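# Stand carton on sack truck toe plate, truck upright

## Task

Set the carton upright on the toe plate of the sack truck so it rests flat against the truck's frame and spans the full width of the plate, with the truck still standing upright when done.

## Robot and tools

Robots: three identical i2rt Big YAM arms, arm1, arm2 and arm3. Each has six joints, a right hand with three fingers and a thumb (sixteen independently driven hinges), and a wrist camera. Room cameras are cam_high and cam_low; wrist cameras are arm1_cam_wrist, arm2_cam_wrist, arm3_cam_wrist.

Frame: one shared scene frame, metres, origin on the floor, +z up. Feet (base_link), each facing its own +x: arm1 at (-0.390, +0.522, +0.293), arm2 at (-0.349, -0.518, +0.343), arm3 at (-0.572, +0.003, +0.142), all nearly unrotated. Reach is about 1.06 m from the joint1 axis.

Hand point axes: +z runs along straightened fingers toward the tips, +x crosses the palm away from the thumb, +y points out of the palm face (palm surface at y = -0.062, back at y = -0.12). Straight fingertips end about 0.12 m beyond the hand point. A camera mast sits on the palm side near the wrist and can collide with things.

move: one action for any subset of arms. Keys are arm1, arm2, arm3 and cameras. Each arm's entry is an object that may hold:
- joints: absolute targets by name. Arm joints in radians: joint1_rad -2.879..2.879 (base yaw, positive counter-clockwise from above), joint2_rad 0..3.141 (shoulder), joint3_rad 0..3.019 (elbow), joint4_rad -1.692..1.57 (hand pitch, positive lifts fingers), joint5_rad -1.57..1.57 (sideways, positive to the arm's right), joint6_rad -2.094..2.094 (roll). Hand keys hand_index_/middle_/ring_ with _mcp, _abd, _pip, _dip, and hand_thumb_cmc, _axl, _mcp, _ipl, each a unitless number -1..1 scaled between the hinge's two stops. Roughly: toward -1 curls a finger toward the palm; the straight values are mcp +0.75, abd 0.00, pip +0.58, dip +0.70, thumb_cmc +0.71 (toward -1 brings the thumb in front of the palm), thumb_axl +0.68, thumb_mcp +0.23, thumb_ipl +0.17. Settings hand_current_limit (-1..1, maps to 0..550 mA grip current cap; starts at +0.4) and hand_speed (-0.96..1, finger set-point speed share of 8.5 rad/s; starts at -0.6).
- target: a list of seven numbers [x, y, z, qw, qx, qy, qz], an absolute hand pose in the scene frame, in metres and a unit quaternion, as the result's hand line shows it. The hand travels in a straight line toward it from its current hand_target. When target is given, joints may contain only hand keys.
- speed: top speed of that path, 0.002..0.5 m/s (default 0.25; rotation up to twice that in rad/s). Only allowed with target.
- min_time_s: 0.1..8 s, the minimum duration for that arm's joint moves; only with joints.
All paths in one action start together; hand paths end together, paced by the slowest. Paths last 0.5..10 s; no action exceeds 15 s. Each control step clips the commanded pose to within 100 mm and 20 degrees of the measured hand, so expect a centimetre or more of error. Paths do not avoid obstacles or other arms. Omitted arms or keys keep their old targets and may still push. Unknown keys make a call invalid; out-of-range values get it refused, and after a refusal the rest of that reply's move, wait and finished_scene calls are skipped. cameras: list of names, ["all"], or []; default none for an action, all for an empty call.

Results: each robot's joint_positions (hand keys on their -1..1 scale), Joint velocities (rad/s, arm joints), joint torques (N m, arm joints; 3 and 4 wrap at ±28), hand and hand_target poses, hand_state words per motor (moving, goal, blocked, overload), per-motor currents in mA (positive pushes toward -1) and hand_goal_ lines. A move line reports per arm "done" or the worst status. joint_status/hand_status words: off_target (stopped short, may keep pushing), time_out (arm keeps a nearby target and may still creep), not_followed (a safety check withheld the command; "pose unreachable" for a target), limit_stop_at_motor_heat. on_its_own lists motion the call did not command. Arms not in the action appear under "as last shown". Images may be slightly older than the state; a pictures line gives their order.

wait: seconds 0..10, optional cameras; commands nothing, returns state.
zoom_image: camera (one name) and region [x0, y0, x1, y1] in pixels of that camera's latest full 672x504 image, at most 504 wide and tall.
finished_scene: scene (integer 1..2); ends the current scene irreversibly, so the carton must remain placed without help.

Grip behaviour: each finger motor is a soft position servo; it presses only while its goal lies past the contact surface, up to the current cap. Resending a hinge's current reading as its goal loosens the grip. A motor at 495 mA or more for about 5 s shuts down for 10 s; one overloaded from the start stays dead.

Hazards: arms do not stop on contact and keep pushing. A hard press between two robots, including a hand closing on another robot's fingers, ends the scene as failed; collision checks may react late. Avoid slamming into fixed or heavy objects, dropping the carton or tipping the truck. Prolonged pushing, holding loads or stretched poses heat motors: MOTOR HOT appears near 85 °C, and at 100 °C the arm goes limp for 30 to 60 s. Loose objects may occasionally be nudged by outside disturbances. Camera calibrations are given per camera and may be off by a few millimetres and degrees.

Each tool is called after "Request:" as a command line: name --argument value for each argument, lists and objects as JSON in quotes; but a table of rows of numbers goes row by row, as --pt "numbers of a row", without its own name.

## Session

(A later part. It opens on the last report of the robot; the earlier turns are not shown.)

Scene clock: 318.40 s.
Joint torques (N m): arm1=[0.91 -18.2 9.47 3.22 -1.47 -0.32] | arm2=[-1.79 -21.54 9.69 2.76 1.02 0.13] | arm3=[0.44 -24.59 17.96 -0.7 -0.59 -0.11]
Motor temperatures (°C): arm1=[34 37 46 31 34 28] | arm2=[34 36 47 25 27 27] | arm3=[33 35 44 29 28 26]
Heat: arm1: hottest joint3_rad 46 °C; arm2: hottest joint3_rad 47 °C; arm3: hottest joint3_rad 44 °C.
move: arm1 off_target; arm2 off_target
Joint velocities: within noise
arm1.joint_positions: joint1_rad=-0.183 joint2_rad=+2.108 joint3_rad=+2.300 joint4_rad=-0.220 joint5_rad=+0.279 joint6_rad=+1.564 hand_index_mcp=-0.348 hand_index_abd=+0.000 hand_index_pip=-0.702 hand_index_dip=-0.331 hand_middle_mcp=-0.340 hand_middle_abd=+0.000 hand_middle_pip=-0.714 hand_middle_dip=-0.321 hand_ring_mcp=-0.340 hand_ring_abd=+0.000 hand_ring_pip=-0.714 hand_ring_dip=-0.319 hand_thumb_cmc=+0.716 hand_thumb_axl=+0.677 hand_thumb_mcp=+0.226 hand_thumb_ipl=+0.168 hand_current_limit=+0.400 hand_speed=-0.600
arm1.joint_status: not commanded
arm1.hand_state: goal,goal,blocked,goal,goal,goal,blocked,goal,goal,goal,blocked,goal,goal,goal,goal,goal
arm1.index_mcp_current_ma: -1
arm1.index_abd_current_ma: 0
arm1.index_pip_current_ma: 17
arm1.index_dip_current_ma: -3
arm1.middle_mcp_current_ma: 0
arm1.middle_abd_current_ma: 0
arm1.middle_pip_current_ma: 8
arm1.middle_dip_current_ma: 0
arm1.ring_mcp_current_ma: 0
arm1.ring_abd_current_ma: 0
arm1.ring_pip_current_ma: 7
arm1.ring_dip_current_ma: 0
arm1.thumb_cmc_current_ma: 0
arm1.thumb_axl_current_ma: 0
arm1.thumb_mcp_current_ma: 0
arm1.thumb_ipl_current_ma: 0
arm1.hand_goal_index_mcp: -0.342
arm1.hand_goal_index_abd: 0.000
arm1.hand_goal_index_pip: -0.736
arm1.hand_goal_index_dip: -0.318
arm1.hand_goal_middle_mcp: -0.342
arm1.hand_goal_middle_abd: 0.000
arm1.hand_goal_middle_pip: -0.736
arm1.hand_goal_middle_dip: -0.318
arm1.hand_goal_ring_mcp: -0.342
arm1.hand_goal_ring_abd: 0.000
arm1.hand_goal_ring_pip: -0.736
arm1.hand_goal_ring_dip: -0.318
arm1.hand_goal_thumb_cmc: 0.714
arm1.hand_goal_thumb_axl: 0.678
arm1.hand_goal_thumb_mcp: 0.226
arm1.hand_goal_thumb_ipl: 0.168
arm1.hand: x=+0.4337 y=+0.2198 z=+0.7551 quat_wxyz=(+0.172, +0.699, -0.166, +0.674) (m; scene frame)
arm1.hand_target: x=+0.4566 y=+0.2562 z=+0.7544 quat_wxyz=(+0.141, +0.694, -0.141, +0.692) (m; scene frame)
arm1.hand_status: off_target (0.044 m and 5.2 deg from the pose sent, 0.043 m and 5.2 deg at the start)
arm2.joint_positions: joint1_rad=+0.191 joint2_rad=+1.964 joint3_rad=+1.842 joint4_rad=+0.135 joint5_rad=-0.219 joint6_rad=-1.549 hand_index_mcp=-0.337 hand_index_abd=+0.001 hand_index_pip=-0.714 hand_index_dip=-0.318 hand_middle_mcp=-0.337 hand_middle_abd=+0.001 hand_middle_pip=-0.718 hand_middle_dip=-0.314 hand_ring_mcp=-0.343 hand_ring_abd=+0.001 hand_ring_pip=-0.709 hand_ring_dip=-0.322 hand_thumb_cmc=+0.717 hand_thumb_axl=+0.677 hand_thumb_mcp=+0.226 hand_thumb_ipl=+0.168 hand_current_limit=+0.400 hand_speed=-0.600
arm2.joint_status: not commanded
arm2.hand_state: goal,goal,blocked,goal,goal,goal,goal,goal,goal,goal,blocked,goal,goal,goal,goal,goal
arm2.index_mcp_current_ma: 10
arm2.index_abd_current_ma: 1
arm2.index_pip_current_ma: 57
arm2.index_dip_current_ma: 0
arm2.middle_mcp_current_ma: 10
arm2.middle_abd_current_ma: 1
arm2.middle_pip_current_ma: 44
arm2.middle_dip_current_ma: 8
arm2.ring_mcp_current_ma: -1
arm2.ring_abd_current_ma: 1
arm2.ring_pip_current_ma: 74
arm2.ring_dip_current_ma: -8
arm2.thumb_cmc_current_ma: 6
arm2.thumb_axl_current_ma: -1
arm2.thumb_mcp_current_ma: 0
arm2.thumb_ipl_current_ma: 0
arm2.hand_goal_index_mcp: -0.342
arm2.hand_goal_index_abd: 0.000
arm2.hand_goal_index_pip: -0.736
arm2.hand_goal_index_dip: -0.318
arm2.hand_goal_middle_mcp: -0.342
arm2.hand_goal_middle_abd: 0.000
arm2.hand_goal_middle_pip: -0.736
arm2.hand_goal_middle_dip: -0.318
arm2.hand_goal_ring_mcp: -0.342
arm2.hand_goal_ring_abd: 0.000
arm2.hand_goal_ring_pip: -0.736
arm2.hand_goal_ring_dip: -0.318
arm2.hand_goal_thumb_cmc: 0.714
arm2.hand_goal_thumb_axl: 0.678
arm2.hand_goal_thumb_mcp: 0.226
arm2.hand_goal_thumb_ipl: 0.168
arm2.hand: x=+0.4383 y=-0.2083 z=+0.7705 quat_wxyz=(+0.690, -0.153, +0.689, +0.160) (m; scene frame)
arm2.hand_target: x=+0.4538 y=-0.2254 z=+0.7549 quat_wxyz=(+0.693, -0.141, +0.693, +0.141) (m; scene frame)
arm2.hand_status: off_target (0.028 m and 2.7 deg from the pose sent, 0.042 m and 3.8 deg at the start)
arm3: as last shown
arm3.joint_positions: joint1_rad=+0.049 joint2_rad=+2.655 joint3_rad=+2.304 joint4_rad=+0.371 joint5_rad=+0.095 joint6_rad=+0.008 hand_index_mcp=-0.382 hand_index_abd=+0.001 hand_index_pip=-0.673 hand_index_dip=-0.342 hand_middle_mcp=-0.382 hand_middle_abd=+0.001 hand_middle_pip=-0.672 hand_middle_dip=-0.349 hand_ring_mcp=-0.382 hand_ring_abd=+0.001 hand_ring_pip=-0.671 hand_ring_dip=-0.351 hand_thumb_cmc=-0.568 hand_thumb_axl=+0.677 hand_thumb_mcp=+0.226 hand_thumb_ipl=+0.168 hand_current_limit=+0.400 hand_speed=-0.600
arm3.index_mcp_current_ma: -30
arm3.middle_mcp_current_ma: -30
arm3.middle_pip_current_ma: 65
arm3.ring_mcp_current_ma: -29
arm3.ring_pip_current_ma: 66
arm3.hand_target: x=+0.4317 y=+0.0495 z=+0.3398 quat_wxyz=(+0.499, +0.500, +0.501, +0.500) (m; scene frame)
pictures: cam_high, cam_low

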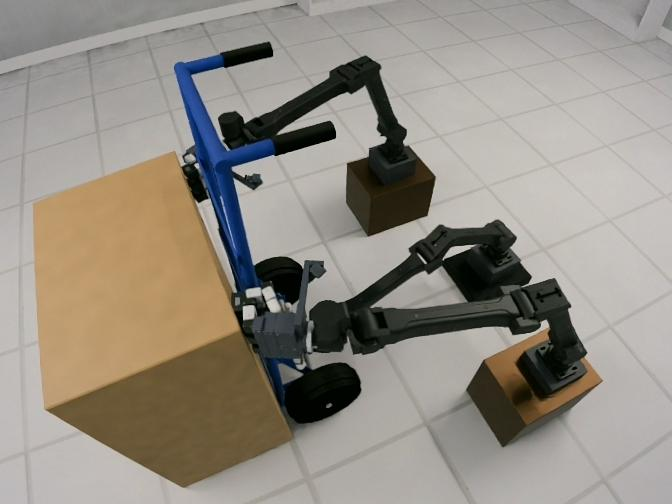

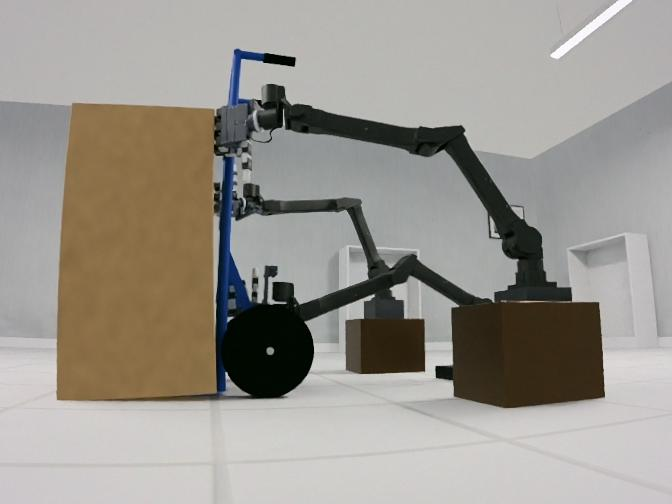

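Request:
move --arm1 '{"target":[0.40,0.25,0.75,0.1405,0.693,-0.1405,0.693],"speed":0.02}' --arm2 '{"target":[0.395,-0.222,0.755,0.693,-0.1405,0.693,0.1405],"speed":0.02}' --cameras '["cam_high","cam_low"]'

Request:
zoom_image --camera "cam_low" --region '[40, 300, 320, 420]'

Scene clock: 324.50 s.
Joint torques (N m): arm1=[-0.62 -19.55 9.17 2.84 -0.08 -0.36] | arm2=[-0.44 -21.77 9.29 2.81 0.06 0.2] | arm3=[0.44 -24.59 17.98 -0.72 -0.59 -0.11]
Motor temperatures (°C): arm1=[34 37 46 31 33 28] | arm2=[34 36 46 26 27 27] | arm3=[33 35 45 29 28 26]
Heat: arm1: hottest joint3_rad 46 °C; arm2: hottest joint3_rad 46 °C; arm3: hottest joint3_rad 45 °C.
move: arm1 off_target; arm2 done
Joint velocities: within noise
arm1.joint_positions: joint1_rad=-0.182 joint2_rad=+1.958 joint3_rad=+1.974 joint4_rad=-0.072 joint5_rad=+0.216 joint6_rad=+1.571 hand_index_mcp=-0.336 hand_index_abd=+0.000 hand_index_pip=-0.716 hand_index_dip=-0.318 hand_middle_mcp=-0.335 hand_middle_abd=+0.000 hand_middle_pip=-0.716 hand_middle_dip=-0.319 hand_ring_mcp=-0.338 hand_ring_abd=+0.000 hand_ring_pip=-0.714 hand_ring_dip=-0.319 hand_thumb_cmc=+0.716 hand_thumb_axl=+0.677 hand_thumb_mcp=+0.226 hand_thumb_ipl=+0.168 hand_current_limit=+0.400 hand_speed=-0.600
arm1.joint_status: not commanded
arm1.hand_state: goal,goal,blocked,goal,goal,goal,blocked,goal,goal,goal,blocked,goal,goal,goal,goal,goal
arm1.index_mcp_current_ma: 1
arm1.index_abd_current_ma: 0
arm1.index_pip_current_ma: 7
arm1.index_dip_current_ma: 0
arm1.middle_mcp_current_ma: 1
arm1.middle_abd_current_ma: 0
arm1.middle_pip_current_ma: 6
arm1.middle_dip_current_ma: 0
arm1.ring_mcp_current_ma: 0
arm1.ring_abd_current_ma: 0
arm1.ring_pip_current_ma: 7
arm1.ring_dip_current_ma: 0
arm1.thumb_cmc_current_ma: 0
arm1.thumb_axl_current_ma: 0
arm1.thumb_mcp_current_ma: 0
arm1.thumb_ipl_current_ma: 0
arm1.hand_goal_index_mcp: -0.342
arm1.hand_goal_index_abd: 0.000
arm1.hand_goal_index_pip: -0.736
arm1.hand_goal_index_dip: -0.318
arm1.hand_goal_middle_mcp: -0.342
arm1.hand_goal_middle_abd: 0.000
arm1.hand_goal_middle_pip: -0.736
arm1.hand_goal_middle_dip: -0.318
arm1.hand_goal_ring_mcp: -0.342
arm1.hand_goal_ring_abd: 0.000
arm1.hand_goal_ring_pip: -0.736
arm1.hand_goal_ring_dip: -0.318
arm1.hand_goal_thumb_cmc: 0.714
arm1.hand_goal_thumb_axl: 0.678
arm1.hand_goal_thumb_mcp: 0.226
arm1.hand_goal_thumb_ipl: 0.168
arm1.hand: x=+0.4041 y=+0.2362 z=+0.7157 quat_wxyz=(+0.148, +0.713, -0.146, +0.670) (m; scene frame)
arm1.hand_target: x=+0.3994 y=+0.2498 z=+0.7497 quat_wxyz=(+0.140, +0.693, -0.141, +0.693) (m; scene frame)
arm1.hand_status: off_target (0.037 m and 3.7 deg from the pose sent, 0.046 m and 5.2 deg at the start)
arm2.joint_positions: joint1_rad=+0.197 joint2_rad=+1.838 joint3_rad=+1.614 joint4_rad=+0.214 joint5_rad=-0.172 joint6_rad=-1.554 hand_index_mcp=-0.337 hand_index_abd=+0.001 hand_index_pip=-0.715 hand_index_dip=-0.318 hand_middle_mcp=-0.336 hand_middle_abd=+0.001 hand_middle_pip=-0.718 hand_middle_dip=-0.314 hand_ring_mcp=-0.337 hand_ring_abd=+0.001 hand_ring_pip=-0.715 hand_ring_dip=-0.317 hand_thumb_cmc=+0.717 hand_thumb_axl=+0.677 hand_thumb_mcp=+0.226 hand_thumb_ipl=+0.168 hand_current_limit=+0.400 hand_speed=-0.600
arm2.joint_status: not commanded
arm2.hand_state: goal,goal,blocked,goal,goal,goal,goal,goal,goal,goal,blocked,goal,goal,goal,goal,goal
arm2.index_mcp_current_ma: 11
arm2.index_abd_current_ma: 1
arm2.index_pip_current_ma: 56
arm2.index_dip_current_ma: 0
arm2.middle_mcp_current_ma: 14
arm2.middle_abd_current_ma: 1
arm2.middle_pip_current_ma: 44
arm2.middle_dip_current_ma: 8
arm2.ring_mcp_current_ma: 10
arm2.ring_abd_current_ma: 1
arm2.ring_pip_current_ma: 56
arm2.ring_dip_current_ma: 1
arm2.thumb_cmc_current_ma: 6
arm2.thumb_axl_current_ma: -1
arm2.thumb_mcp_current_ma: 0
arm2.thumb_ipl_current_ma: 0
arm2.hand_goal_index_mcp: -0.342
arm2.hand_goal_index_abd: 0.000
arm2.hand_goal_index_pip: -0.736
arm2.hand_goal_index_dip: -0.318
arm2.hand_goal_middle_mcp: -0.342
arm2.hand_goal_middle_abd: 0.000
arm2.hand_goal_middle_pip: -0.736
arm2.hand_goal_middle_dip: -0.318
arm2.hand_goal_ring_mcp: -0.342
arm2.hand_goal_ring_abd: 0.000
arm2.hand_goal_ring_pip: -0.736
arm2.hand_goal_ring_dip: -0.318
arm2.hand_goal_thumb_cmc: 0.714
arm2.hand_goal_thumb_axl: 0.678
arm2.hand_goal_thumb_mcp: 0.226
arm2.hand_goal_thumb_ipl: 0.168
arm2.hand: x=+0.3962 y=-0.2206 z=+0.7501 quat_wxyz=(+0.685, -0.140, +0.700, +0.143) (m; scene frame)
arm2.hand_target: x=+0.3950 y=-0.2219 z=+0.7551 quat_wxyz=(+0.693, -0.140, +0.693, +0.141) (m; scene frame)
arm2.hand_status: done (0.005 m and 1.3 deg from the pose sent, 0.048 m and 2.7 deg at the start)
arm3: as last shown
pictures: cam_high, cam_low

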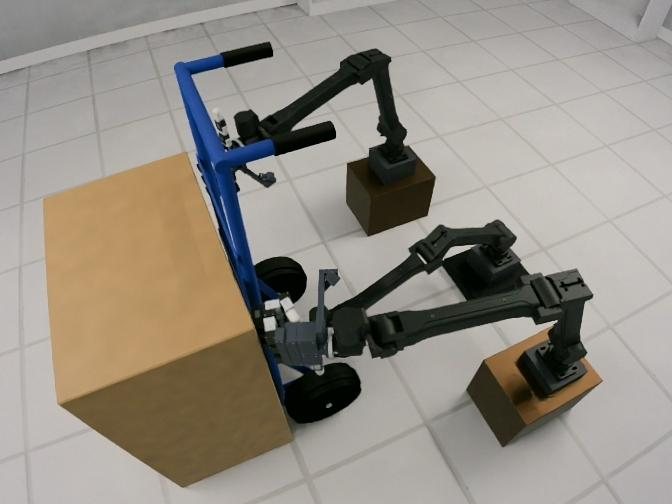

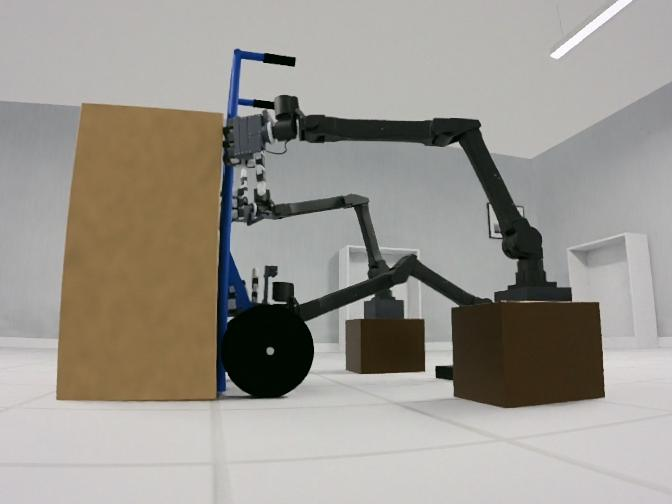

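Scaled by 1.800 from the camera's 672x504 image, which has a finer 960x720 frame.

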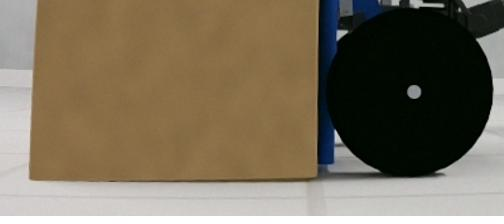

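Request:
move --arm1 '{"target":[0.34,0.27,0.75,0.1405,0.693,-0.1405,0.693],"speed":0.05}' --arm2 '{"target":[0.34,-0.26,0.755,0.693,-0.1405,0.693,0.1405],"speed":0.05}' --cameras '["cam_high","cam_low"]'

Request:
zoom_image --camera "cam_low" --region '[40, 30, 340, 420]'

Request:
zoom_image --camera "cam_low" --region '[180, 330, 260, 410]'

Request:
zoom_image --camera "cam_high" --region '[140, 40, 380, 440]'

Scene clock: 331.43 s.
Joint torques (N m): arm1=[-0.56 -17.73 9.31 2.7 0.14 -0.36] | arm2=[-1.08 -18.67 9.05 2.67 -0.26 0.23] | arm3=[0.44 -24.59 17.96 -0.72 -0.59 -0.11]
Motor temperatures (°C): arm1=[34 37 46 31 31 28] | arm2=[34 35 45 26 27 27] | arm3=[33 36 46 29 28 26]
Heat: arm1: hottest joint3_rad 46 °C; arm2: hottest joint3_rad 45 °C; arm3: hottest joint3_rad 46 °C.
move: arm1 off_target; arm2 done
Joint velocities: within noise
arm1.joint_positions: joint1_rad=-0.164 joint2_rad=+1.778 joint3_rad=+1.712 joint4_rad=+0.005 joint5_rad=+0.222 joint6_rad=+1.571 hand_index_mcp=-0.336 hand_index_abd=+0.000 hand_index_pip=-0.716 hand_index_dip=-0.318 hand_middle_mcp=-0.335 hand_middle_abd=+0.000 hand_middle_pip=-0.716 hand_middle_dip=-0.319 hand_ring_mcp=-0.336 hand_ring_abd=+0.000 hand_ring_pip=-0.715 hand_ring_dip=-0.318 hand_thumb_cmc=+0.716 hand_thumb_axl=+0.677 hand_thumb_mcp=+0.226 hand_thumb_ipl=+0.168 hand_current_limit=+0.400 hand_speed=-0.600
arm1.joint_status: not commanded
arm1.hand_state: goal,goal,blocked,goal,goal,goal,blocked,goal,goal,goal,blocked,goal,goal,goal,goal,goal
arm1.index_mcp_current_ma: 1
arm1.index_abd_current_ma: 0
arm1.index_pip_current_ma: 6
arm1.index_dip_current_ma: 0
arm1.middle_mcp_current_ma: 1
arm1.middle_abd_current_ma: 0
arm1.middle_pip_current_ma: 6
arm1.middle_dip_current_ma: 0
arm1.ring_mcp_current_ma: 1
arm1.ring_abd_current_ma: 0
arm1.ring_pip_current_ma: 7
arm1.ring_dip_current_ma: 0
arm1.thumb_cmc_current_ma: 0
arm1.thumb_axl_current_ma: 0
arm1.thumb_mcp_current_ma: 0
arm1.thumb_ipl_current_ma: 0
arm1.hand_goal_index_mcp: -0.342
arm1.hand_goal_index_abd: 0.000
arm1.hand_goal_index_pip: -0.736
arm1.hand_goal_index_dip: -0.318
arm1.hand_goal_middle_mcp: -0.342
arm1.hand_goal_middle_abd: 0.000
arm1.hand_goal_middle_pip: -0.736
arm1.hand_goal_middle_dip: -0.318
arm1.hand_goal_ring_mcp: -0.342
arm1.hand_goal_ring_abd: 0.000
arm1.hand_goal_ring_pip: -0.736
arm1.hand_goal_ring_dip: -0.318
arm1.hand_goal_thumb_cmc: 0.714
arm1.hand_goal_thumb_axl: 0.678
arm1.hand_goal_thumb_mcp: 0.226
arm1.hand_goal_thumb_ipl: 0.168
arm1.hand: x=+0.3466 y=+0.2614 z=+0.7162 quat_wxyz=(+0.144, +0.715, -0.142, +0.669) (m; scene frame)
arm1.hand_target: x=+0.3396 y=+0.2699 z=+0.7496 quat_wxyz=(+0.140, +0.693, -0.141, +0.693) (m; scene frame)
arm1.hand_status: off_target (0.036 m and 3.7 deg from the pose sent, 0.080 m and 3.6 deg at the start)
arm2.joint_positions: joint1_rad=+0.160 joint2_rad=+1.681 joint3_rad=+1.398 joint4_rad=+0.274 joint5_rad=-0.207 joint6_rad=-1.554 hand_index_mcp=-0.337 hand_index_abd=+0.001 hand_index_pip=-0.715 hand_index_dip=-0.318 hand_middle_mcp=-0.336 hand_middle_abd=+0.001 hand_middle_pip=-0.718 hand_middle_dip=-0.314 hand_ring_mcp=-0.337 hand_ring_abd=+0.001 hand_ring_pip=-0.715 hand_ring_dip=-0.317 hand_thumb_cmc=+0.717 hand_thumb_axl=+0.677 hand_thumb_mcp=+0.226 hand_thumb_ipl=+0.168 hand_current_limit=+0.400 hand_speed=-0.600
arm2.joint_status: not commanded
arm2.hand_state: goal,goal,blocked,goal,goal,goal,goal,goal,goal,goal,blocked,goal,goal,goal,goal,goal
arm2.index_mcp_current_ma: 11
arm2.index_abd_current_ma: 1
arm2.index_pip_current_ma: 56
arm2.index_dip_current_ma: 0
arm2.middle_mcp_current_ma: 14
arm2.middle_abd_current_ma: 1
arm2.middle_pip_current_ma: 44
arm2.middle_dip_current_ma: 8
arm2.ring_mcp_current_ma: 10
arm2.ring_abd_current_ma: 1
arm2.ring_pip_current_ma: 55
arm2.ring_dip_current_ma: 1
arm2.thumb_cmc_current_ma: 6
arm2.thumb_axl_current_ma: -1
arm2.thumb_mcp_current_ma: 0
arm2.thumb_ipl_current_ma: 0
arm2.hand_goal_index_mcp: -0.342
arm2.hand_goal_index_abd: 0.000
arm2.hand_goal_index_pip: -0.736
arm2.hand_goal_index_dip: -0.318
arm2.hand_goal_middle_mcp: -0.342
arm2.hand_goal_middle_abd: 0.000
arm2.hand_goal_middle_pip: -0.736
arm2.hand_goal_middle_dip: -0.318
arm2.hand_goal_ring_mcp: -0.342
arm2.hand_goal_ring_abd: 0.000
arm2.hand_goal_ring_pip: -0.736
arm2.hand_goal_ring_dip: -0.318
arm2.hand_goal_thumb_cmc: 0.714
arm2.hand_goal_thumb_axl: 0.678
arm2.hand_goal_thumb_mcp: 0.226
arm2.hand_goal_thumb_ipl: 0.168
arm2.hand: x=+0.3405 y=-0.2556 z=+0.7513 quat_wxyz=(+0.686, -0.140, +0.700, +0.143) (m; scene frame)
arm2.hand_target: x=+0.3400 y=-0.2600 z=+0.7552 quat_wxyz=(+0.693, -0.140, +0.693, +0.140) (m; scene frame)
arm2.hand_status: done (0.006 m and 1.1 deg from the pose sent, 0.069 m and 1.3 deg at the start)
arm3: as last shown
pictures: cam_high, cam_low

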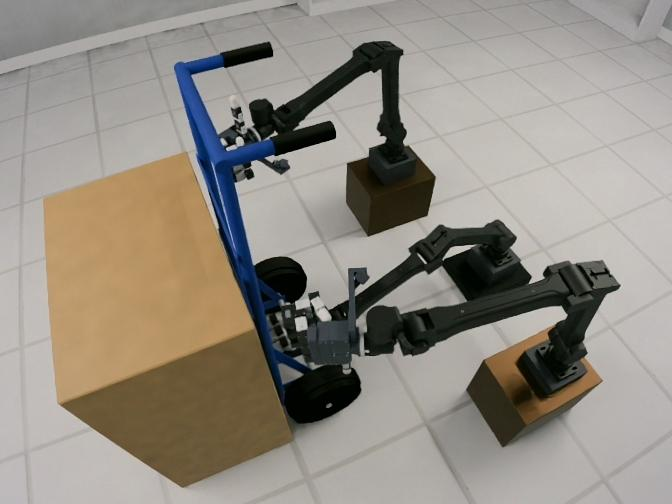

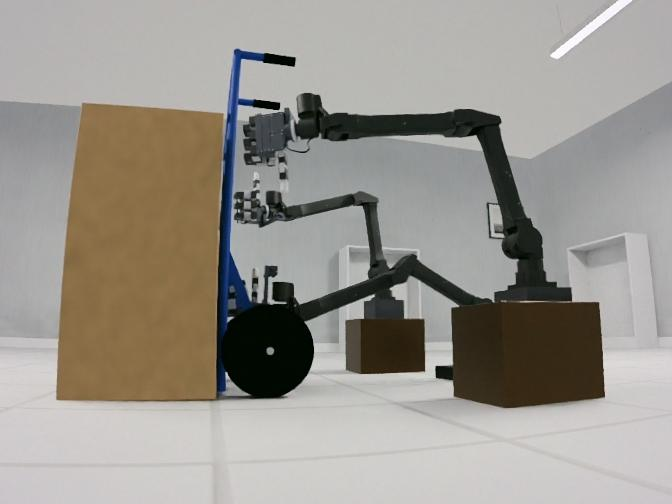

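Scaled by 1.292 from the camera's 672x504 image, which has a finer 960x720 frame.

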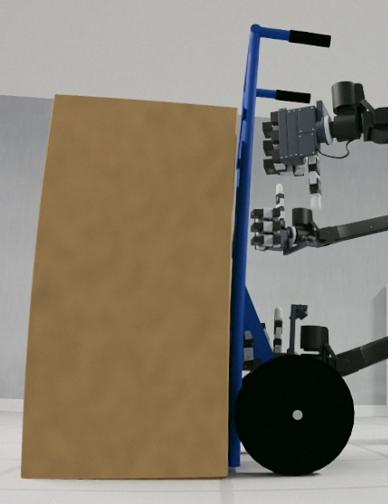

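Scaled by 6.300 from the camera's 672x504 image, which has a finer 960x720 frame.

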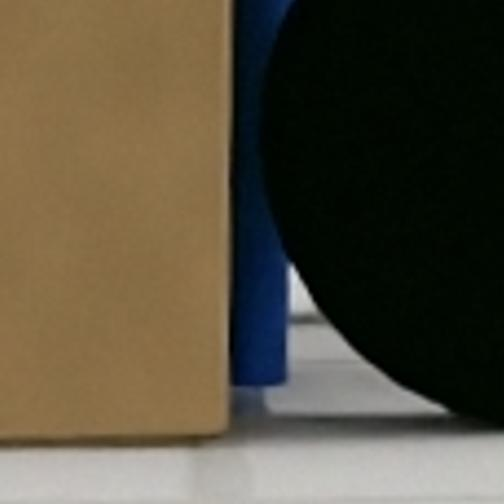

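Scaled by 1.260 from the camera's 672x504 image, which has a finer 960x720 frame.

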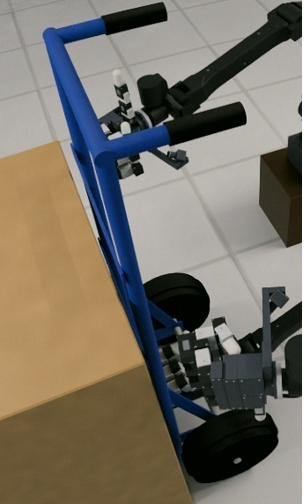

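Request:
move --arm3 '{"target":[0.37,0.045,0.35,0.5,0.5,0.5,0.5],"speed":0.08}' --cameras '["cam_high","cam_low","arm3_cam_wrist"]'

Request:
zoom_image --camera "cam_low" --region '[40, 30, 340, 420]'

Request:
zoom_image --camera "cam_low" --region '[180, 330, 260, 410]'

Request:
zoom_image --camera "cam_low" --region '[190, 80, 270, 160]'

Request:
zoom_image --camera "cam_low" --region '[40, 340, 120, 420]'

Scene clock: 341.00 s.
Joint torques (N m): arm1=[-1.26 -17.32 9.16 2.66 0.14 -0.35] | arm2=[-1.08 -18.61 9.18 2.8 -0.25 0.2] | arm3=[0.56 -27.34 8.91 3.02 -0.18 -0.11]
Motor temperatures (°C): arm1=[33 38 46 31 30 28] | arm2=[34 35 44 26 27 27] | arm3=[33 37 46 29 28 26]
Heat: arm1: hottest joint3_rad 46 °C; arm2: hottest joint3_rad 44 °C; arm3: hottest joint3_rad 46 °C.
move: arm3 done
Joint velocities: within noise
arm1, arm2: as last shown
arm1.hand_target: x=+0.3396 y=+0.2699 z=+0.7497 quat_wxyz=(+0.140, +0.693, -0.141, +0.693) (m; scene frame)
arm3.joint_positions: joint1_rad=+0.049 joint2_rad=+2.489 joint3_rad=+1.978 joint4_rad=+0.489 joint5_rad=+0.087 joint6_rad=+0.008 hand_index_mcp=-0.339 hand_index_abd=+0.001 hand_index_pip=-0.713 hand_index_dip=-0.314 hand_middle_mcp=-0.339 hand_middle_abd=+0.001 hand_middle_pip=-0.714 hand_middle_dip=-0.313 hand_ring_mcp=-0.339 hand_ring_abd=+0.001 hand_ring_pip=-0.714 hand_ring_dip=-0.313 hand_thumb_cmc=-0.568 hand_thumb_axl=+0.677 hand_thumb_mcp=+0.226 hand_thumb_ipl=+0.168 hand_current_limit=+0.400 hand_speed=-0.600
arm3.joint_status: not commanded
arm3.hand_state: goal,goal,blocked,goal,goal,goal,blocked,goal,goal,goal,blocked,goal,goal,goal,goal,goal
arm3.index_mcp_current_ma: 0
arm3.index_abd_current_ma: 0
arm3.index_pip_current_ma: 9
arm3.index_dip_current_ma: 0
arm3.middle_mcp_current_ma: 0
arm3.middle_abd_current_ma: 0
arm3.middle_pip_current_ma: 8
arm3.middle_dip_current_ma: 0
arm3.ring_mcp_current_ma: 0
arm3.ring_abd_current_ma: 0
arm3.ring_pip_current_ma: 9
arm3.ring_dip_current_ma: 0
arm3.thumb_cmc_current_ma: 0
arm3.thumb_axl_current_ma: 0
arm3.thumb_mcp_current_ma: 0
arm3.thumb_ipl_current_ma: 0
arm3.hand_goal_index_mcp: -0.342
arm3.hand_goal_index_abd: 0.000
arm3.hand_goal_index_pip: -0.736
arm3.hand_goal_index_dip: -0.318
arm3.hand_goal_middle_mcp: -0.342
arm3.hand_goal_middle_abd: 0.000
arm3.hand_goal_middle_pip: -0.736
arm3.hand_goal_middle_dip: -0.318
arm3.hand_goal_ring_mcp: -0.342
arm3.hand_goal_ring_abd: 0.000
arm3.hand_goal_ring_pip: -0.736
arm3.hand_goal_ring_dip: -0.318
arm3.hand_goal_thumb_cmc: -0.570
arm3.hand_goal_thumb_axl: 0.678
arm3.hand_goal_thumb_mcp: 0.226
arm3.hand_goal_thumb_ipl: 0.168
arm3.hand: x=+0.3720 y=+0.0467 z=+0.3400 quat_wxyz=(+0.492, +0.507, +0.504, +0.496) (m; scene frame)
arm3.hand_target: x=+0.3701 y=+0.0451 z=+0.3501 quat_wxyz=(+0.500, +0.500, +0.500, +0.500) (m; scene frame)
arm3.hand_status: done (0.010 m and 1.4 deg from the pose sent, 0.048 m and 1.4 deg at the start)
pictures: arm3_cam_wrist, cam_high, cam_low
camera_calibration:
arm3_cam_wrist: T_world_to_cam=[[0.000321002, -0.779227, 0.626742, -0.147613], [-0.725431, -0.431564, -0.536192, 0.427881], [0.688295, -0.454486, -0.565414, 0.0857946], [0, 0, 0, 1]] pos_world=[0.251394, 0.108627, 0.370451]

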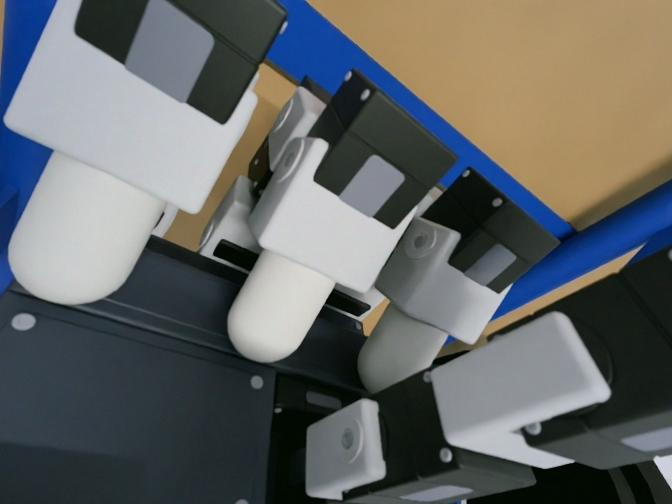

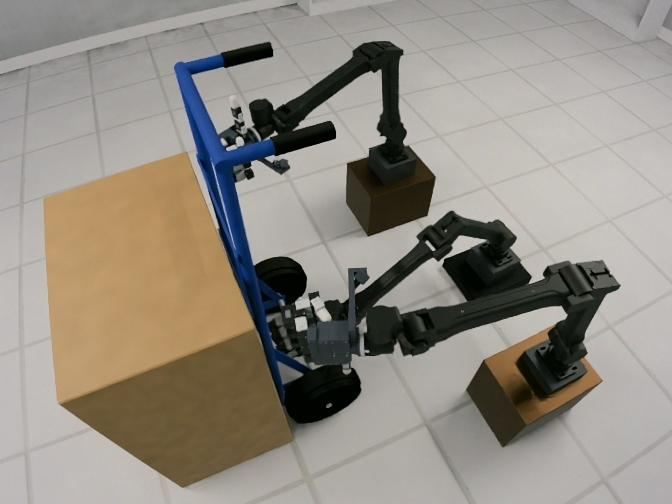

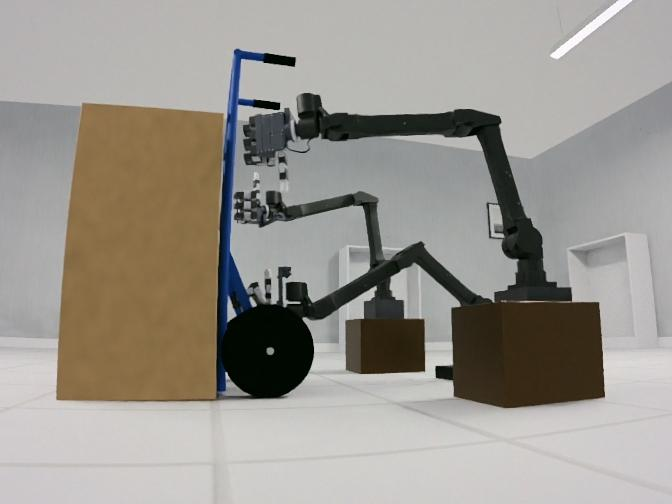

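Scaled by 1.292 from the camera's 672x504 image, which has a finer 960x720 frame.

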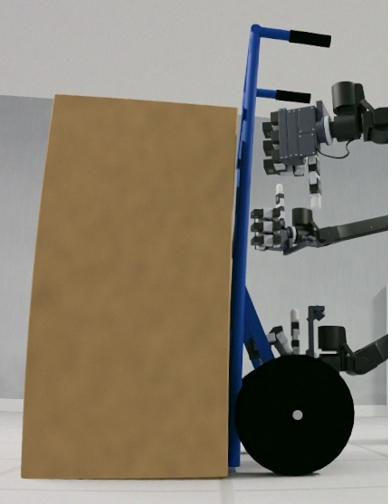

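Scaled by 6.300 from the camera's 672x504 image, which has a finer 960x720 frame.

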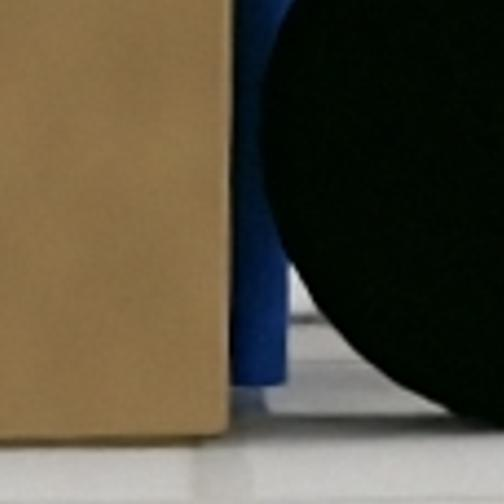

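Scaled by 6.300 from the camera's 672x504 image, which has a finer 960x720 frame.

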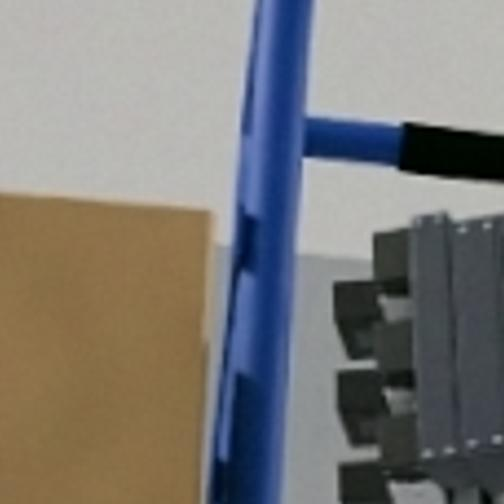

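Scaled by 6.300 from the camera's 672x504 image, which has a finer 960x720 frame.

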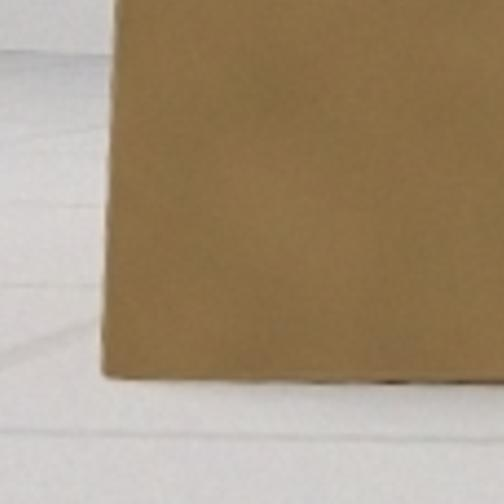

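Request:
zoom_image --camera "cam_high" --region '[180, 140, 300, 260]'

Request:
zoom_image --camera "cam_high" --region '[200, 260, 340, 460]'

Request:
zoom_image --camera "cam_low" --region '[200, 40, 260, 240]'

Scaled by 4.200 from the camera's 672x504 image, which has a finer 960x720 frame.

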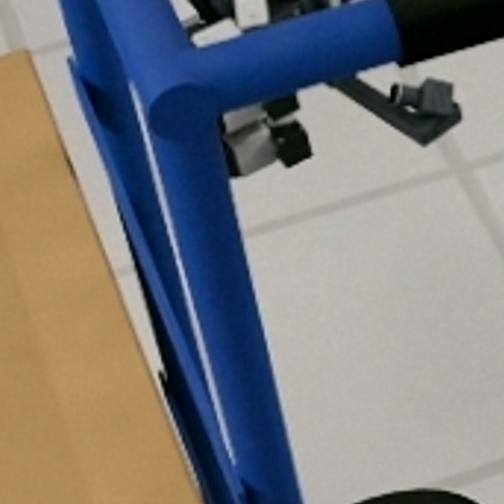

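Scaled by 2.520 from the camera's 672x504 image, which has a finer 960x720 frame.

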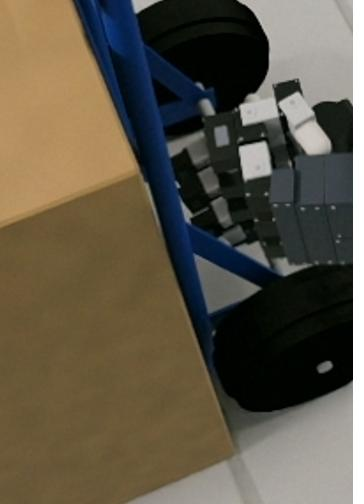

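Scaled by 2.520 from the camera's 672x504 image, which has a finer 960x720 frame.

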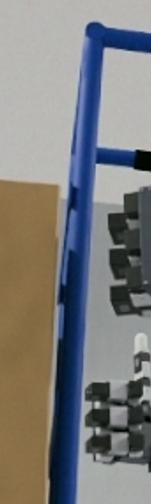

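Request:
move --arm1 '{"target":[0.40,0.25,0.755,0.1405,0.693,-0.1405,0.693],"speed":0.08}' --arm2 '{"target":[0.40,-0.225,0.755,0.693,-0.1405,0.693,0.1405],"speed":0.08}'

Request:
move --arm1 '{"target":[0.465,0.255,0.755,0.1405,0.693,-0.1405,0.693],"speed":0.03}' --arm2 '{"target":[0.46,-0.228,0.755,0.693,-0.1405,0.693,0.1405],"speed":0.03}' --cameras '["cam_high","cam_low"]'

Request:
zoom_image --camera "cam_low" --region '[140, 300, 300, 420]'

Scene clock: 385.23 s.
Joint torques (N m): arm1=[-2.26 -15.85 13.94 1.73 0.01 -0.39] | arm2=[-0.09 -18.67 13.15 1.55 0.06 0.22] | arm3=[0.62 -27.34 8.91 3.02 -0.18 -0.11]
Motor temperatures (°C): arm1=[33 39 47 31 29 28] | arm2=[34 35 43 26 26 27] | arm3=[33 42 41 29 28 26]
Heat: arm1: hottest joint3_rad 47 °C; arm2: hottest joint3_rad 43 °C; arm3: hottest joint2_rad 42 °C.
move: arm1 off_target; arm2 off_target
Joint velocities: within noise
arm1.joint_positions: joint1_rad=-0.164 joint2_rad=+1.910 joint3_rad=+1.916 joint4_rad=-0.046 joint5_rad=+0.212 joint6_rad=+1.571 hand_index_mcp=-0.336 hand_index_abd=+0.000 hand_index_pip=-0.716 hand_index_dip=-0.318 hand_middle_mcp=-0.335 hand_middle_abd=+0.000 hand_middle_pip=-0.716 hand_middle_dip=-0.319 hand_ring_mcp=-0.336 hand_ring_abd=+0.000 hand_ring_pip=-0.715 hand_ring_dip=-0.318 hand_thumb_cmc=+0.716 hand_thumb_axl=+0.677 hand_thumb_mcp=+0.226 hand_thumb_ipl=+0.168 hand_current_limit=+0.400 hand_speed=-0.600
arm1.joint_status: not commanded
arm1.hand_state: goal,goal,blocked,goal,goal,goal,blocked,goal,goal,goal,blocked,goal,goal,goal,goal,goal
arm1.index_mcp_current_ma: 1
arm1.index_abd_current_ma: 0
arm1.index_pip_current_ma: 6
arm1.index_dip_current_ma: 0
arm1.middle_mcp_current_ma: 1
arm1.middle_abd_current_ma: 0
arm1.middle_pip_current_ma: 6
arm1.middle_dip_current_ma: 0
arm1.ring_mcp_current_ma: 1
arm1.ring_abd_current_ma: 0
arm1.ring_pip_current_ma: 7
arm1.ring_dip_current_ma: 0
arm1.thumb_cmc_current_ma: 0
arm1.thumb_axl_current_ma: 0
arm1.thumb_mcp_current_ma: 0
arm1.thumb_ipl_current_ma: 0
arm1.hand_goal_index_mcp: -0.342
arm1.hand_goal_index_abd: 0.000
arm1.hand_goal_index_pip: -0.736
arm1.hand_goal_index_dip: -0.318
arm1.hand_goal_middle_mcp: -0.342
arm1.hand_goal_middle_abd: 0.000
arm1.hand_goal_middle_pip: -0.736
arm1.hand_goal_middle_dip: -0.318
arm1.hand_goal_ring_mcp: -0.342
arm1.hand_goal_ring_abd: 0.000
arm1.hand_goal_ring_pip: -0.736
arm1.hand_goal_ring_dip: -0.318
arm1.hand_goal_thumb_cmc: 0.714
arm1.hand_goal_thumb_axl: 0.678
arm1.hand_goal_thumb_mcp: 0.226
arm1.hand_goal_thumb_ipl: 0.168
arm1.hand: x=+0.3947 y=+0.2541 z=+0.7255 quat_wxyz=(+0.140, +0.709, -0.139, +0.678) (m; scene frame)
arm1.hand_target: x=+0.3978 y=+0.2507 z=+0.7543 quat_wxyz=(+0.141, +0.693, -0.140, +0.693) (m; scene frame)
arm1.hand_status: off_target (0.030 m and 2.5 deg from the pose sent, 0.067 m and 3.7 deg at the start)
arm2.joint_positions: joint1_rad=+0.184 joint2_rad=+1.814 joint3_rad=+1.571 joint4_rad=+0.245 joint5_rad=-0.177 joint6_rad=-1.554 hand_index_mcp=-0.337 hand_index_abd=+0.001 hand_index_pip=-0.715 hand_index_dip=-0.318 hand_middle_mcp=-0.336 hand_middle_abd=+0.001 hand_middle_pip=-0.718 hand_middle_dip=-0.314 hand_ring_mcp=-0.337 hand_ring_abd=+0.001 hand_ring_pip=-0.715 hand_ring_dip=-0.317 hand_thumb_cmc=+0.717 hand_thumb_axl=+0.677 hand_thumb_mcp=+0.226 hand_thumb_ipl=+0.168 hand_current_limit=+0.400 hand_speed=-0.600
arm2.joint_status: not commanded
arm2.hand_state: goal,goal,blocked,goal,goal,goal,goal,goal,goal,goal,blocked,goal,goal,goal,goal,goal
arm2.index_mcp_current_ma: 11
arm2.index_abd_current_ma: 1
arm2.index_pip_current_ma: 56
arm2.index_dip_current_ma: 0
arm2.middle_mcp_current_ma: 14
arm2.middle_abd_current_ma: 1
arm2.middle_pip_current_ma: 44
arm2.middle_dip_current_ma: 8
arm2.ring_mcp_current_ma: 10
arm2.ring_abd_current_ma: 1
arm2.ring_pip_current_ma: 55
arm2.ring_dip_current_ma: 1
arm2.thumb_cmc_current_ma: 6
arm2.thumb_axl_current_ma: -1
arm2.thumb_mcp_current_ma: 0
arm2.thumb_ipl_current_ma: 0
arm2.hand_goal_index_mcp: -0.342
arm2.hand_goal_index_abd: 0.000
arm2.hand_goal_index_pip: -0.736
arm2.hand_goal_index_dip: -0.318
arm2.hand_goal_middle_mcp: -0.342
arm2.hand_goal_middle_abd: 0.000
arm2.hand_goal_middle_pip: -0.736
arm2.hand_goal_middle_dip: -0.318
arm2.hand_goal_ring_mcp: -0.342
arm2.hand_goal_ring_abd: 0.000
arm2.hand_goal_ring_pip: -0.736
arm2.hand_goal_ring_dip: -0.318
arm2.hand_goal_thumb_cmc: 0.714
arm2.hand_goal_thumb_axl: 0.678
arm2.hand_goal_thumb_mcp: 0.226
arm2.hand_goal_thumb_ipl: 0.168
arm2.hand: x=+0.3889 y=-0.2316 z=+0.7500 quat_wxyz=(+0.690, -0.138, +0.696, +0.141) (m; scene frame)
arm2.hand_target: x=+0.3991 y=-0.2253 z=+0.7546 quat_wxyz=(+0.693, -0.140, +0.693, +0.141) (m; scene frame)
arm2.hand_status: off_target (0.014 m and 0.6 deg from the pose sent, 0.067 m and 1.2 deg at the start)
arm3: as last shown
pictures: none

Scene clock: 388.33 s.
Joint torques (N m): arm1=[0.15 -13.39 15.71 2.55 -1.39 -0.43] | arm2=[-1.03 -18.02 15.2 1.78 0.57 0.25] | arm3=[0.62 -27.4 8.91 3.02 -0.18 -0.11]
Motor temperatures (°C): arm1=[33 39 48 31 29 28] | arm2=[34 35 43 26 26 27] | arm3=[33 43 41 29 28 26]
Heat: arm1: hottest joint3_rad 48 °C; arm2: hottest joint3_rad 43 °C; arm3: hottest joint2_rad 43 °C.
move: arm1 off_target; arm2 off_target
Joint velocities: within noise
arm1.joint_positions: joint1_rad=-0.164 joint2_rad=+2.061 joint3_rad=+2.223 joint4_rad=-0.189 joint5_rad=+0.278 joint6_rad=+1.577 hand_index_mcp=-0.340 hand_index_abd=+0.000 hand_index_pip=-0.716 hand_index_dip=-0.319 hand_middle_mcp=-0.341 hand_middle_abd=+0.000 hand_middle_pip=-0.714 hand_middle_dip=-0.320 hand_ring_mcp=-0.342 hand_ring_abd=+0.000 hand_ring_pip=-0.714 hand_ring_dip=-0.320 hand_thumb_cmc=+0.716 hand_thumb_axl=+0.677 hand_thumb_mcp=+0.226 hand_thumb_ipl=+0.168 hand_current_limit=+0.400 hand_speed=-0.600
arm1.joint_status: not commanded
arm1.hand_state: goal,goal,blocked,goal,goal,goal,blocked,goal,goal,goal,blocked,goal,goal,goal,goal,goal
arm1.index_mcp_current_ma: 0
arm1.index_abd_current_ma: 0
arm1.index_pip_current_ma: 7
arm1.index_dip_current_ma: 0
arm1.middle_mcp_current_ma: 0
arm1.middle_abd_current_ma: 0
arm1.middle_pip_current_ma: 7
arm1.middle_dip_current_ma: 0
arm1.ring_mcp_current_ma: 0
arm1.ring_abd_current_ma: 0
arm1.ring_pip_current_ma: 8
arm1.ring_dip_current_ma: 0
arm1.thumb_cmc_current_ma: 0
arm1.thumb_axl_current_ma: 0
arm1.thumb_mcp_current_ma: 0
arm1.thumb_ipl_current_ma: 0
arm1.hand_goal_index_mcp: -0.342
arm1.hand_goal_index_abd: 0.000
arm1.hand_goal_index_pip: -0.736
arm1.hand_goal_index_dip: -0.318
arm1.hand_goal_middle_mcp: -0.342
arm1.hand_goal_middle_abd: 0.000
arm1.hand_goal_middle_pip: -0.736
arm1.hand_goal_middle_dip: -0.318
arm1.hand_goal_ring_mcp: -0.342
arm1.hand_goal_ring_abd: 0.000
arm1.hand_goal_ring_pip: -0.736
arm1.hand_goal_ring_dip: -0.318
arm1.hand_goal_thumb_cmc: 0.714
arm1.hand_goal_thumb_axl: 0.678
arm1.hand_goal_thumb_mcp: 0.226
arm1.hand_goal_thumb_ipl: 0.168
arm1.hand: x=+0.4277 y=+0.2378 z=+0.7552 quat_wxyz=(+0.161, +0.698, -0.163, +0.678) (m; scene frame)
arm1.hand_target: x=+0.4586 y=+0.2573 z=+0.7529 quat_wxyz=(+0.141, +0.693, -0.140, +0.693) (m; scene frame)
arm1.hand_status: off_target (0.041 m and 4.0 deg from the pose sent, 0.076 m and 2.5 deg at the start)
arm2.joint_positions: joint1_rad=+0.173 joint2_rad=+1.933 joint3_rad=+1.772 joint4_rad=+0.162 joint5_rad=-0.213 joint6_rad=-1.554 hand_index_mcp=-0.340 hand_index_abd=+0.001 hand_index_pip=-0.715 hand_index_dip=-0.318 hand_middle_mcp=-0.338 hand_middle_abd=+0.001 hand_middle_pip=-0.718 hand_middle_dip=-0.314 hand_ring_mcp=-0.339 hand_ring_abd=+0.001 hand_ring_pip=-0.715 hand_ring_dip=-0.317 hand_thumb_cmc=+0.717 hand_thumb_axl=+0.677 hand_thumb_mcp=+0.226 hand_thumb_ipl=+0.168 hand_current_limit=+0.400 hand_speed=-0.600
arm2.joint_status: not commanded
arm2.hand_state: goal,goal,blocked,goal,goal,goal,goal,goal,goal,goal,blocked,goal,goal,goal,goal,goal
arm2.index_mcp_current_ma: 4
arm2.index_abd_current_ma: 1
arm2.index_pip_current_ma: 56
arm2.index_dip_current_ma: 0
arm2.middle_mcp_current_ma: 9
arm2.middle_abd_current_ma: 1
arm2.middle_pip_current_ma: 44
arm2.middle_dip_current_ma: 8
arm2.ring_mcp_current_ma: 6
arm2.ring_abd_current_ma: 1
arm2.ring_pip_current_ma: 55
arm2.ring_dip_current_ma: 1
arm2.thumb_cmc_current_ma: 6
arm2.thumb_axl_current_ma: -1
arm2.thumb_mcp_current_ma: 0
arm2.thumb_ipl_current_ma: 0
arm2.hand_goal_index_mcp: -0.342
arm2.hand_goal_index_abd: 0.000
arm2.hand_goal_index_pip: -0.736
arm2.hand_goal_index_dip: -0.318
arm2.hand_goal_middle_mcp: -0.342
arm2.hand_goal_middle_abd: 0.000
arm2.hand_goal_middle_pip: -0.736
arm2.hand_goal_middle_dip: -0.318
arm2.hand_goal_ring_mcp: -0.342
arm2.hand_goal_ring_abd: 0.000
arm2.hand_goal_ring_pip: -0.736
arm2.hand_goal_ring_dip: -0.318
arm2.hand_goal_thumb_cmc: 0.714
arm2.hand_goal_thumb_axl: 0.678
arm2.hand_goal_thumb_mcp: 0.226
arm2.hand_goal_thumb_ipl: 0.168
arm2.hand: x=+0.4326 y=-0.2253 z=+0.7592 quat_wxyz=(+0.688, -0.147, +0.695, +0.150) (m; scene frame)
arm2.hand_target: x=+0.4566 y=-0.2292 z=+0.7538 quat_wxyz=(+0.693, -0.140, +0.693, +0.141) (m; scene frame)
arm2.hand_status: off_target (0.028 m and 1.4 deg from the pose sent, 0.071 m and 0.6 deg at the start)
arm3: as last shown
pictures: cam_high, cam_low

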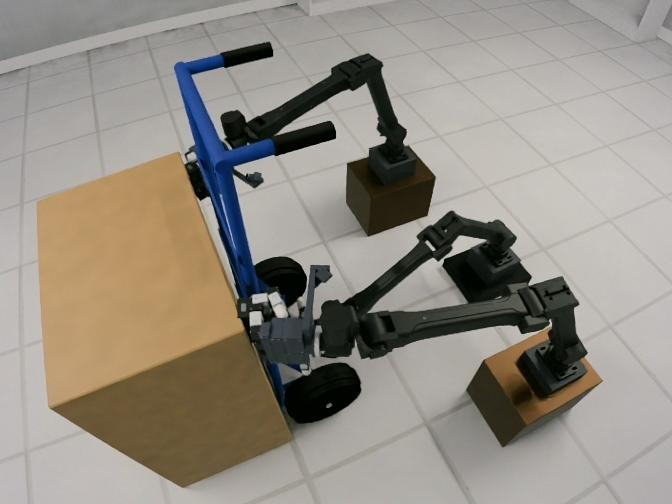

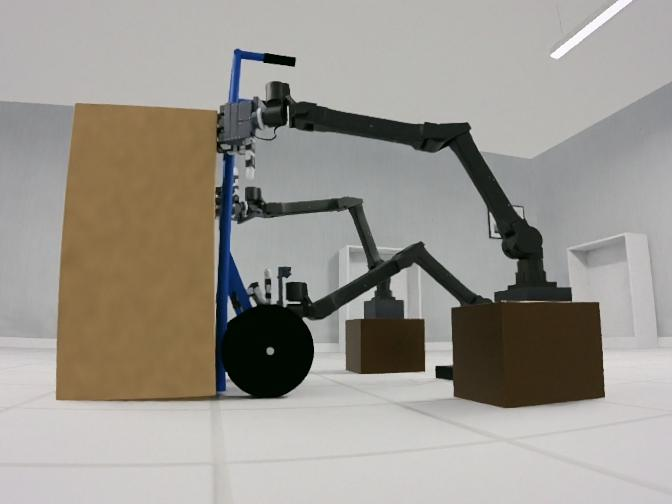

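Scaled by 3.150 from the camera's 672x504 image, which has a finer 960x720 frame.

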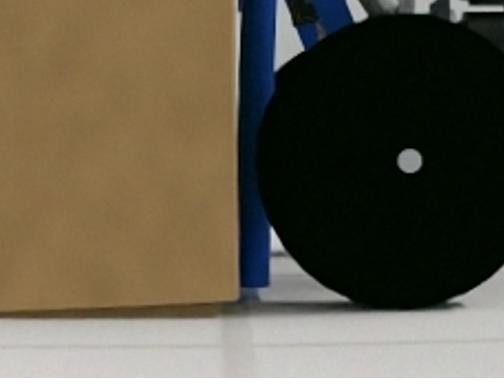

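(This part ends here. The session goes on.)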